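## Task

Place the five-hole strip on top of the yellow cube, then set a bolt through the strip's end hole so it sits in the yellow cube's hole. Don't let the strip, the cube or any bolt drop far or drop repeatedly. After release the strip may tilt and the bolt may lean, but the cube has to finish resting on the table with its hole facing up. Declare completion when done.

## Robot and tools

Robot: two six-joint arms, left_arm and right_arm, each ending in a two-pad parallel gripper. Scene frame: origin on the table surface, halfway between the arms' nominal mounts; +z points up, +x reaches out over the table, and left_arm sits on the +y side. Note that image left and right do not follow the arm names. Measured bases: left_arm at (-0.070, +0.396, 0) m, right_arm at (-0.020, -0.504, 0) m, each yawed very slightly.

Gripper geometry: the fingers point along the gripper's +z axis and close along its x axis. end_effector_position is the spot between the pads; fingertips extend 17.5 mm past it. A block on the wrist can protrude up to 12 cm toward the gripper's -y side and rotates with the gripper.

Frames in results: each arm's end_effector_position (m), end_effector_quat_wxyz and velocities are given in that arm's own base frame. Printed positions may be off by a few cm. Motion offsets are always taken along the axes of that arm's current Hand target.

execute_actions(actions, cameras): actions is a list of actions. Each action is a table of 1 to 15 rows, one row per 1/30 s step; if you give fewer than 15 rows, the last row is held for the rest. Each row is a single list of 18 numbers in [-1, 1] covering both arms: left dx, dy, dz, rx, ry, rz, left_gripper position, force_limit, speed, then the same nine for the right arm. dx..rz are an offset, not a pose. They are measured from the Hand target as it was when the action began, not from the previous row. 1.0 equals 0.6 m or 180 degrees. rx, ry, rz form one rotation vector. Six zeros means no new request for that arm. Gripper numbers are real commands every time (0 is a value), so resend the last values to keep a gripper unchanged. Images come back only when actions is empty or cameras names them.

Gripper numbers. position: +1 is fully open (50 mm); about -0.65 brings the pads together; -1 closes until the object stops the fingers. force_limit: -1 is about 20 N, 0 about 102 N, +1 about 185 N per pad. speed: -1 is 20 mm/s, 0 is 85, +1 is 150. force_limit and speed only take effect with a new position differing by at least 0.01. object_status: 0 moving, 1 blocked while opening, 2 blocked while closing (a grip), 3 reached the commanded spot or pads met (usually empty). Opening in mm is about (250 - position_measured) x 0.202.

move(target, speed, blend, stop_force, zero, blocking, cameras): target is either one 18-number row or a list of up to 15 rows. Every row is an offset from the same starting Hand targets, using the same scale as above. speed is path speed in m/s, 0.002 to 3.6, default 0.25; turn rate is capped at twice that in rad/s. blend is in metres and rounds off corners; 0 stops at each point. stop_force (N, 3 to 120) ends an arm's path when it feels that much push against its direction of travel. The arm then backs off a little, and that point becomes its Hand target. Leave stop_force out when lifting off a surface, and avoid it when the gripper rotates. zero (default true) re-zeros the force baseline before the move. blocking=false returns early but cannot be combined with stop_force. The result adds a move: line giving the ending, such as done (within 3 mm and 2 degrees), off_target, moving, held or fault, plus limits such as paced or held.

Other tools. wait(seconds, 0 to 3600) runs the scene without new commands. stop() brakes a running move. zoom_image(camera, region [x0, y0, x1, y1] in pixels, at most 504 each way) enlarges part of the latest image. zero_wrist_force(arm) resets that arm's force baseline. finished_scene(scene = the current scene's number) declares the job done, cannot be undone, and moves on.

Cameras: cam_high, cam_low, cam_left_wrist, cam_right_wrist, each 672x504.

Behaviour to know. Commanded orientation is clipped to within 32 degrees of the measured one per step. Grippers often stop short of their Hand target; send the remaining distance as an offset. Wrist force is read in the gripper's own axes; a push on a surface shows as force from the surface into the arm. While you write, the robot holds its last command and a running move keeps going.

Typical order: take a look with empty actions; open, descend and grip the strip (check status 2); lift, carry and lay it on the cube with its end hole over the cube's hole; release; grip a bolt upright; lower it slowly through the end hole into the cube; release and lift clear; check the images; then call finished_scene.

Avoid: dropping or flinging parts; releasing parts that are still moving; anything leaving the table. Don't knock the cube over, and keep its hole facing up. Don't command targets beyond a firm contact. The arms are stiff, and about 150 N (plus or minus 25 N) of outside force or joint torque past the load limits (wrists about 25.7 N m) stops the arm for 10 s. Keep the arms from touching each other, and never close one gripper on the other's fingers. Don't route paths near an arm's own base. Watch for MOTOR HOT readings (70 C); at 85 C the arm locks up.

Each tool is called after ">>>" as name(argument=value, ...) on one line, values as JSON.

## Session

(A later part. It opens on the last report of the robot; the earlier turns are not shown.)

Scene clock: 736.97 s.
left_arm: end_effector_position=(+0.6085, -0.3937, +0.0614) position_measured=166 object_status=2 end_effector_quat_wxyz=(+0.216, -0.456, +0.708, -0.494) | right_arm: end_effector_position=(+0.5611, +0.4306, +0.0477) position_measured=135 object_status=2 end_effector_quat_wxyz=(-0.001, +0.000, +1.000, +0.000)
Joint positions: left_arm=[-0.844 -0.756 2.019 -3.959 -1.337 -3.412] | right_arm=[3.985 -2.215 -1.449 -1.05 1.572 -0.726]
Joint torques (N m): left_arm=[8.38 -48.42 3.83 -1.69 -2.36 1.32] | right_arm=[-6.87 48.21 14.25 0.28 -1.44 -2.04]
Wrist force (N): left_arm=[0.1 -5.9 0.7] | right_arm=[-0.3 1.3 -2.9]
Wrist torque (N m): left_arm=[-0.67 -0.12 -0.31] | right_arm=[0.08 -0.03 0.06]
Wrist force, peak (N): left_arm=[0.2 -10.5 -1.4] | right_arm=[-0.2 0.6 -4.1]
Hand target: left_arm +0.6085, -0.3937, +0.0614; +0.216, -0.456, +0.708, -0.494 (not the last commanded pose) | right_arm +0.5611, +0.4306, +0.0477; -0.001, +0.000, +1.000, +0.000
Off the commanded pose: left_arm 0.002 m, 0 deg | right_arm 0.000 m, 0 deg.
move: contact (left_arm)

>>> move(target=[0.00245,-0.00467,-0.0011,0,0,0,-1,-0.4,-1,0,0,0,0,0,0,-1,-0.7,-0.7], speed=0.02)

>>> move(target=[-0.00121,0.00747,0.00352,0,0,0,-1,-0.4,-1,0,0,0,0,0,0,-1,-0.7,-0.7], speed=0.008, stop_force=3)

>>> move(target=[0.00171,-0.00361,-0.00362,0,0,0,-1,-0.4,-1,0,0,0,0,0,0,-1,-0.7,-0.7], speed=0.02)

>>> move(target=[-0.00121,0.00747,0.00352,0,0,0,-1,-0.4,-1,0,0,0,0,0,0,-1,-0.7,-0.7], speed=0.008, stop_force=3)

>>> move(target=[0.00171,-0.00361,-0.00362,0,0,0,-1,-0.4,-1,0,0,0,0,0,0,-1,-0.7,-0.7], speed=0.02)

>>> move(target=[-0.00121,0.00747,0.00352,0,0,0,-1,-0.4,-1,0,0,0,0,0,0,-1,-0.7,-0.7], speed=0.008, stop_force=3)

>>> move(target=[0.00245,-0.00467,-0.0011,0,0,0,-1,-0.4,-1,0,0,0,0,0,0,-1,-0.7,-0.7], speed=0.02)

>>> move(target=[-0.00121,0.00747,0.00352,0,0,0,-1,-0.4,-1,0,0,0,0,0,0,-1,-0.7,-0.7], speed=0.008, stop_force=3)

>>> move(target=[-0.00025,-0.00535,-0.0006,0,0,0,-1,-0.4,-1,0,0,0,0,0,0,-1,-0.7,-0.7], speed=0.02)

>>> move(target=[-0.00121,0.00747,0.00352,0,0,0,-1,-0.4,-1,0,0,0,0,0,0,-1,-0.7,-0.7], speed=0.008, stop_force=3)

Scene clock: 754.13 s.
left_arm: end_effector_position=(+0.6084, -0.3948, +0.0643) position_measured=166 object_status=2 end_effector_quat_wxyz=(+0.216, -0.456, +0.708, -0.494) | right_arm: end_effector_position=(+0.5611, +0.4306, +0.0477) position_measured=135 object_status=2 end_effector_quat_wxyz=(-0.001, +0.000, +1.000, +0.000)
Joint positions: left_arm=[-0.846 -0.762 2.019 -3.952 -1.335 -3.413] | right_arm=[3.985 -2.215 -1.449 -1.05 1.572 -0.726]
Joint torques (N m): left_arm=[-11.18 -49.28 -19.03 -1.81 2.51 -1.84] | right_arm=[-8.43 49.71 13.63 0.44 -1.49 -2.06]
Wrist force (N): left_arm=[-0.4 -3.4 2.1] | right_arm=[-0.4 1.4 -2.3]
Wrist torque (N m): left_arm=[-0.64 -0.11 -0.29] | right_arm=[0.05 0.01 0.05]
Wrist force, peak (N): left_arm=[-0.1 -6.5 0.8] | right_arm=[-0.6 1.4 -3.3]
Hand target: left_arm +0.6085, -0.3949, +0.0644; +0.216, -0.456, +0.708, -0.494 | right_arm +0.5611, +0.4306, +0.0477; -0.001, +0.000, +1.000, +0.000
Off the commanded pose: left_arm 0.000 m, 0 deg | right_arm 0.000 m, 0 deg.
move: done

Scene clock: 755.77 s.
left_arm: end_effector_position=(+0.6085, -0.3949, +0.0614) position_measured=166 object_status=2 end_effector_quat_wxyz=(+0.216, -0.456, +0.708, -0.494) | right_arm: end_effector_position=(+0.5611, +0.4306, +0.0477) position_measured=135 object_status=2 end_effector_quat_wxyz=(-0.001, +0.000, +1.000, +0.000)
Joint positions: left_arm=[-0.846 -0.755 2.017 -3.958 -1.335 -3.413] | right_arm=[3.985 -2.215 -1.449 -1.05 1.572 -0.726]
Joint torques (N m): left_arm=[-10.66 -48.81 4.8 -1.51 1.18 -1.75] | right_arm=[-5.47 50.56 14.47 0.32 -1.7 -2.03]
Wrist force (N): left_arm=[0.0 -5.7 0.8] | right_arm=[-0.6 0.9 -2.7]
Wrist torque (N m): left_arm=[-0.68 -0.15 -0.28] | right_arm=[0.05 0.03 0.07]
Wrist force, peak (N): left_arm=[0.5 -9.7 -1.4] | right_arm=[-0.7 0.4 -3.5]
Hand target: left_arm +0.6085, -0.3949, +0.0614; +0.216, -0.456, +0.708, -0.494 (not the last commanded pose) | right_arm +0.5611, +0.4306, +0.0477; -0.001, +0.000, +1.000, +0.000
Off the commanded pose: left_arm 0.002 m, 0 deg | right_arm 0.000 m, 0 deg.
move: contact (left_arm)

Scene clock: 756.30 s.
left_arm: end_effector_position=(+0.6073, -0.3949, +0.0643) position_measured=166 object_status=2 end_effector_quat_wxyz=(+0.216, -0.456, +0.708, -0.494) | right_arm: end_effector_position=(+0.5611, +0.4306, +0.0477) position_measured=135 object_status=2 end_effector_quat_wxyz=(-0.001, +0.000, +1.000, +0.000)
Joint positions: left_arm=[-0.848 -0.763 2.021 -3.954 -1.334 -3.414] | right_arm=[3.985 -2.215 -1.449 -1.05 1.572 -0.726]
Joint torques (N m): left_arm=[-10.29 -49.12 2.59 -1.94 2.63 -1.75] | right_arm=[-7.57 50.35 14.59 0.56 -1.31 -2.2]
Wrist force (N): left_arm=[-0.2 -3.2 2.1] | right_arm=[-0.4 1.5 -2.3]
Wrist torque (N m): left_arm=[-0.61 -0.14 -0.28] | right_arm=[0.06 0.03 0.04]
Wrist force, peak (N): left_arm=[0.1 -5.8 0.7] | right_arm=[-0.5 1.0 -2.8]
Hand target: left_arm +0.6073, -0.3949, +0.0644; +0.216, -0.456, +0.708, -0.494 | right_arm +0.5611, +0.4306, +0.0477; -0.001, +0.000, +1.000, +0.000
Off the commanded pose: left_arm 0.000 m, 0 deg | right_arm 0.000 m, 0 deg.
move: done

Scene clock: 757.93 s.
left_arm: end_effector_position=(+0.6073, -0.3949, +0.0613) position_measured=166 object_status=2 end_effector_quat_wxyz=(+0.216, -0.456, +0.708, -0.494) | right_arm: end_effector_position=(+0.5611, +0.4306, +0.0477) position_measured=135 object_status=2 end_effector_quat_wxyz=(-0.001, +0.000, +1.000, +0.000)
Joint positions: left_arm=[-0.848 -0.755 2.02 -3.96 -1.334 -3.414] | right_arm=[3.985 -2.215 -1.449 -1.05 1.572 -0.726]
Joint torques (N m): left_arm=[-9.61 -48.14 4.47 -1.46 1.49 -1.64] | right_arm=[-6.59 50.15 14.17 0.33 -1.59 -1.83]
Wrist force (N): left_arm=[0.1 -5.4 1.0] | right_arm=[-0.3 1.6 -2.8]
Wrist torque (N m): left_arm=[-0.69 -0.14 -0.26] | right_arm=[0.11 -0.02 0.05]
Wrist force, peak (N): left_arm=[0.6 -9.8 -0.9] | right_arm=[-0.7 0.7 -3.6]
Hand target: left_arm +0.6073, -0.3949, +0.0613; +0.216, -0.456, +0.708, -0.494 (not the last commanded pose) | right_arm +0.5611, +0.4306, +0.0477; -0.001, +0.000, +1.000, +0.000
Off the commanded pose: left_arm 0.002 m, 0 deg | right_arm 0.000 m, 0 deg.
move: contact (left_arm)

Scene clock: 758.47 s.
left_arm: end_effector_position=(+0.6061, -0.3949, +0.0642) position_measured=166 object_status=2 end_effector_quat_wxyz=(+0.216, -0.456, +0.708, -0.494) | right_arm: end_effector_position=(+0.5611, +0.4306, +0.0477) position_measured=135 object_status=2 end_effector_quat_wxyz=(-0.001, +0.000, +1.000, +0.000)
Joint positions: left_arm=[-0.85 -0.764 2.024 -3.956 -1.332 -3.415] | right_arm=[3.985 -2.215 -1.449 -1.05 1.572 -0.726]
Joint torques (N m): left_arm=[-11.93 -48.07 3.17 -1.92 2.77 -1.7] | right_arm=[-6.29 50.55 15.18 0.37 -1.33 -2.11]
Wrist force (N): left_arm=[-0.2 -3.4 2.1] | right_arm=[-0.6 1.8 -2.3]
Wrist torque (N m): left_arm=[-0.65 -0.14 -0.27] | right_arm=[0.11 0.05 0.05]
Wrist force, peak (N): left_arm=[-0.1 -5.5 1.1] | right_arm=[-0.2 1.4 -3.3]
Hand target: left_arm +0.6061, -0.3949, +0.0643; +0.216, -0.456, +0.708, -0.494 | right_arm +0.5611, +0.4306, +0.0477; -0.001, +0.000, +1.000, +0.000
Off the commanded pose: left_arm 0.000 m, 0 deg | right_arm 0.000 m, 0 deg.
move: done

Scene clock: 760.10 s.
left_arm: end_effector_position=(+0.6061, -0.3949, +0.0612) position_measured=166 object_status=2 end_effector_quat_wxyz=(+0.216, -0.456, +0.708, -0.494) | right_arm: end_effector_position=(+0.5611, +0.4306, +0.0477) position_measured=135 object_status=2 end_effector_quat_wxyz=(-0.001, +0.000, +1.000, +0.000)
Joint positions: left_arm=[-0.85 -0.756 2.023 -3.962 -1.332 -3.415] | right_arm=[3.985 -2.215 -1.449 -1.05 1.572 -0.726]
Joint torques (N m): left_arm=[-10 -49.22 4.33 -1.37 1.9 -1.75] | right_arm=[-6.07 51.42 14.35 0.39 -1.64 -1.95]
Wrist force (N): left_arm=[0.3 -5.2 1.3] | right_arm=[-0.2 1.5 -2.9]
Wrist torque (N m): left_arm=[-0.65 -0.15 -0.27] | right_arm=[0.06 -0.03 0.05]
Wrist force, peak (N): left_arm=[0.7 -9.4 -0.5] | right_arm=[-0.1 1.3 -3.9]
Hand target: left_arm +0.6061, -0.3949, +0.0612; +0.216, -0.456, +0.708, -0.494 (not the last commanded pose) | right_arm +0.5611, +0.4306, +0.0477; -0.001, +0.000, +1.000, +0.000
Off the commanded pose: left_arm 0.002 m, 0 deg | right_arm 0.000 m, 0 deg.
move: contact (left_arm)

Scene clock: 760.60 s.
left_arm: end_effector_position=(+0.6060, -0.3960, +0.0640) position_measured=166 object_status=2 end_effector_quat_wxyz=(+0.216, -0.456, +0.708, -0.494) | right_arm: end_effector_position=(+0.5611, +0.4306, +0.0477) position_measured=135 object_status=2 end_effector_quat_wxyz=(-0.001, +0.000, +1.000, +0.000)
Joint positions: left_arm=[-0.852 -0.763 2.023 -3.955 -1.33 -3.416] | right_arm=[3.985 -2.215 -1.449 -1.05 1.572 -0.726]
Joint torques (N m): left_arm=[-11.76 -50.83 -18.98 -1.15 2.84 -1.68] | right_arm=[-6.78 50.14 13.94 0.44 -1.44 -1.75]
Wrist force (N): left_arm=[-0.3 -3.3 2.3] | right_arm=[-0.4 1.2 -2.7]
Wrist torque (N m): left_arm=[-0.63 -0.12 -0.27] | right_arm=[0.04 0.03 0.04]
Wrist force, peak (N): left_arm=[0.2 -5.4 1.3] | right_arm=[-0.1 1.9 -2.9]
Hand target: left_arm +0.6061, -0.3961, +0.0642; +0.216, -0.456, +0.708, -0.494 | right_arm +0.5611, +0.4306, +0.0477; -0.001, +0.000, +1.000, +0.000
Off the commanded pose: left_arm 0.000 m, 0 deg | right_arm 0.000 m, 0 deg.
move: done

Scene clock: 762.07 s.
left_arm: end_effector_position=(+0.6061, -0.3961, +0.0592) position_measured=166 object_status=2 end_effector_quat_wxyz=(+0.216, -0.456, +0.708, -0.494) | right_arm: end_effector_position=(+0.5611, +0.4306, +0.0477) position_measured=135 object_status=2 end_effector_quat_wxyz=(-0.001, +0.000, +1.000, +0.000)
Joint positions: left_arm=[-0.852 -0.751 2.02 -3.964 -1.33 -3.416] | right_arm=[3.985 -2.215 -1.449 -1.05 1.572 -0.726]
Joint torques (N m): left_arm=[-9.68 -34.42 -21.18 -6.25 2.52 -1.32] | right_arm=[-6.03 51.28 13.96 0.62 -1.11 -1.95]
Wrist force (N): left_arm=[-0.1 -3.4 1.8] | right_arm=[-0.7 1.2 -2.3]
Wrist torque (N m): left_arm=[-0.64 -0.17 -0.27] | right_arm=[0.01 0.06 0.05]
Wrist force, peak (N): left_arm=[-0.3 -3.8 1.9] | right_arm=[-0.3 1.5 -2.8]
Hand target: left_arm +0.6061, -0.3961, +0.0592; +0.216, -0.456, +0.708, -0.494 | right_arm +0.5611, +0.4306, +0.0477; -0.001, +0.000, +1.000, +0.000
Off the commanded pose: left_arm 0.000 m, 0 deg | right_arm 0.000 m, 0 deg.
move: done

Scene clock: 762.57 s.
left_arm: end_effector_position=(+0.6072, -0.3962, +0.0620) position_measured=166 object_status=2 end_effector_quat_wxyz=(+0.216, -0.456, +0.708, -0.494) | right_arm: end_effector_position=(+0.5611, +0.4306, +0.0477) position_measured=135 object_status=2 end_effector_quat_wxyz=(-0.001, +0.000, +1.000, +0.000)
Joint positions: left_arm=[-0.85 -0.757 2.019 -3.957 -1.332 -3.415] | right_arm=[3.985 -2.215 -1.449 -1.05 1.572 -0.726]
Joint torques (N m): left_arm=[13.05 -49.76 -21.83 -1.21 -2.38 1.52] | right_arm=[-5.09 51.72 14.44 0.43 -1.43 -1.97]
Wrist force (N): left_arm=[-0.2 -3.1 2.0] | right_arm=[-0.1 1.6 -2.1]
Wrist torque (N m): left_arm=[-0.61 -0.14 -0.31] | right_arm=[0.08 -0.02 0.05]
Wrist force, peak (N): left_arm=[-0.4 -3.7 2.1] | right_arm=[-0.3 1.6 -2.6]
Hand target: left_arm +0.6073, -0.3961, +0.0622; +0.216, -0.456, +0.708, -0.494 | right_arm +0.5611, +0.4306, +0.0477; -0.001, +0.000, +1.000, +0.000
Off the commanded pose: left_arm 0.000 m, 0 deg | right_arm 0.000 m, 0 deg.
move: done

Scene clock: 763.97 s.
left_arm: end_effector_position=(+0.6073, -0.3962, +0.0612) position_measured=166 object_status=2 end_effector_quat_wxyz=(+0.216, -0.456, +0.708, -0.494) | right_arm: end_effector_position=(+0.5611, +0.4306, +0.0477) position_measured=135 object_status=2 end_effector_quat_wxyz=(-0.001, +0.000, +1.000, +0.000)
Joint positions: left_arm=[-0.85 -0.755 2.018 -3.959 -1.332 -3.415] | right_arm=[3.985 -2.215 -1.449 -1.05 1.572 -0.726]
Joint torques (N m): left_arm=[8.54 -49.39 2.99 -1.52 -2.23 1.28] | right_arm=[-5.73 51.28 14.62 0.58 -1.37 -1.97]
Wrist force (N): left_arm=[0.2 -5.0 0.9] | right_arm=[-0.6 1.3 -2.5]
Wrist torque (N m): left_arm=[-0.70 -0.16 -0.32] | right_arm=[0.09 -0.01 0.09]
Wrist force, peak (N): left_arm=[0.6 -8.2 -1.1] | right_arm=[-0.7 0.8 -3.5]
Hand target: left_arm +0.6073, -0.3962, +0.0612; +0.216, -0.456, +0.708, -0.494 (not the last commanded pose) | right_arm +0.5611, +0.4306, +0.0477; -0.001, +0.000, +1.000, +0.000
Off the commanded pose: left_arm 0.004 m, 0 deg | right_arm 0.000 m, 0 deg.
move: contact (left_arm)

>>> move(target=[0.00177,-0.00142,-0.00231,0,0,0,-1,-0.4,-1,0,0,0,0,0,0,-1,-0.7,-0.7], speed=0.02)

>>> move(target=[-0.0034,0.0209,0.0098,0,0,0,-1,-0.4,-1,0,0,0,0,0,0,-1,-0.7,-0.7], speed=0.008, stop_force=3, cameras=["cam_high","cam_left_wrist"])

>>> zoom_image(camera="cam_high", region=[300, 250, 350, 287])

Scene clock: 770.30 s.
left_arm: end_effector_position=(+0.6061, -0.3964, +0.0627) position_measured=166 object_status=2 end_effector_quat_wxyz=(+0.216, -0.456, +0.708, -0.494) | right_arm: end_effector_position=(+0.5611, +0.4306, +0.0477) position_measured=135 object_status=2 end_effector_quat_wxyz=(-0.001, +0.000, +1.000, +0.000)
Joint positions: left_arm=[-0.852 -0.759 2.021 -3.957 -1.33 -3.416] | right_arm=[3.985 -2.215 -1.449 -1.05 1.572 -0.726]
Joint torques (N m): left_arm=[-9.86 -49.83 3.17 -1.77 2.91 -1.99] | right_arm=[-5.39 50.95 14.13 0.46 -1.46 -1.62]
Wrist force (N): left_arm=[-0.3 -3.4 2.0] | right_arm=[-0.4 1.2 -2.3]
Wrist torque (N m): left_arm=[-0.64 -0.14 -0.27] | right_arm=[0.03 0.03 0.04]
Wrist force, peak (N): left_arm=[0.2 -5.0 0.9] | right_arm=[-0.6 1.3 -3.0]
Hand target: left_arm +0.6061, -0.3965, +0.0627; +0.216, -0.456, +0.708, -0.494 | right_arm +0.5611, +0.4306, +0.0477; -0.001, +0.000, +1.000, +0.000
Off the commanded pose: left_arm 0.000 m, 0 deg | right_arm 0.000 m, 0 deg.
move: done

Scene clock: 772.33 s.
left_arm: end_effector_position=(+0.6061, -0.3965, +0.0568) position_measured=166 object_status=2 end_effector_quat_wxyz=(+0.216, -0.456, +0.708, -0.494) | right_arm: end_effector_position=(+0.5611, +0.4306, +0.0477) position_measured=135 object_status=2 end_effector_quat_wxyz=(-0.001, +0.000, +1.000, +0.000)
Joint positions: left_arm=[-0.852 -0.744 2.018 -3.969 -1.33 -3.416] | right_arm=[3.985 -2.215 -1.449 -1.05 1.572 -0.726]
Joint torques (N m): left_arm=[-10.29 -48.44 6.13 -1.28 2.37 -1.74] | right_arm=[-4.36 51.52 14.76 0.55 -1.19 -2.16]
Wrist force (N): left_arm=[0.0 -5.4 1.0] | right_arm=[0.0 1.1 -2.8]
Wrist torque (N m): left_arm=[-0.63 -0.16 -0.24] | right_arm=[0.07 -0.02 0.03]
Wrist force, peak (N): left_arm=[0.7 -9.0 -2.2] | right_arm=[-0.5 -0.1 -4.3]
Hand target: left_arm +0.6061, -0.3965, +0.0568; +0.216, -0.456, +0.708, -0.494 (not the last commanded pose) | right_arm +0.5611, +0.4306, +0.0477; -0.001, +0.000, +1.000, +0.000
Off the commanded pose: left_arm 0.008 m, 0 deg | right_arm 0.000 m, 0 deg.
move: contact (left_arm)

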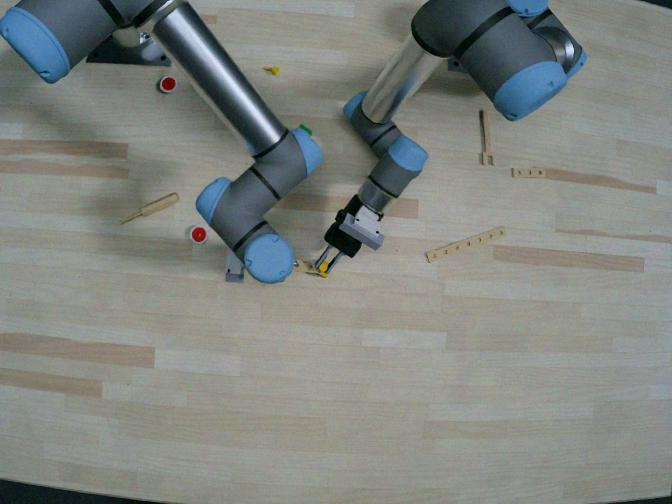

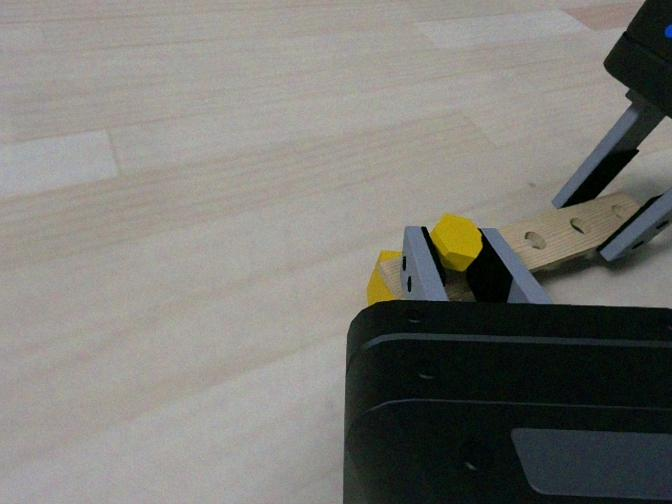

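Scaled by 10.080 from the camera's image (finer frame: 960x720).

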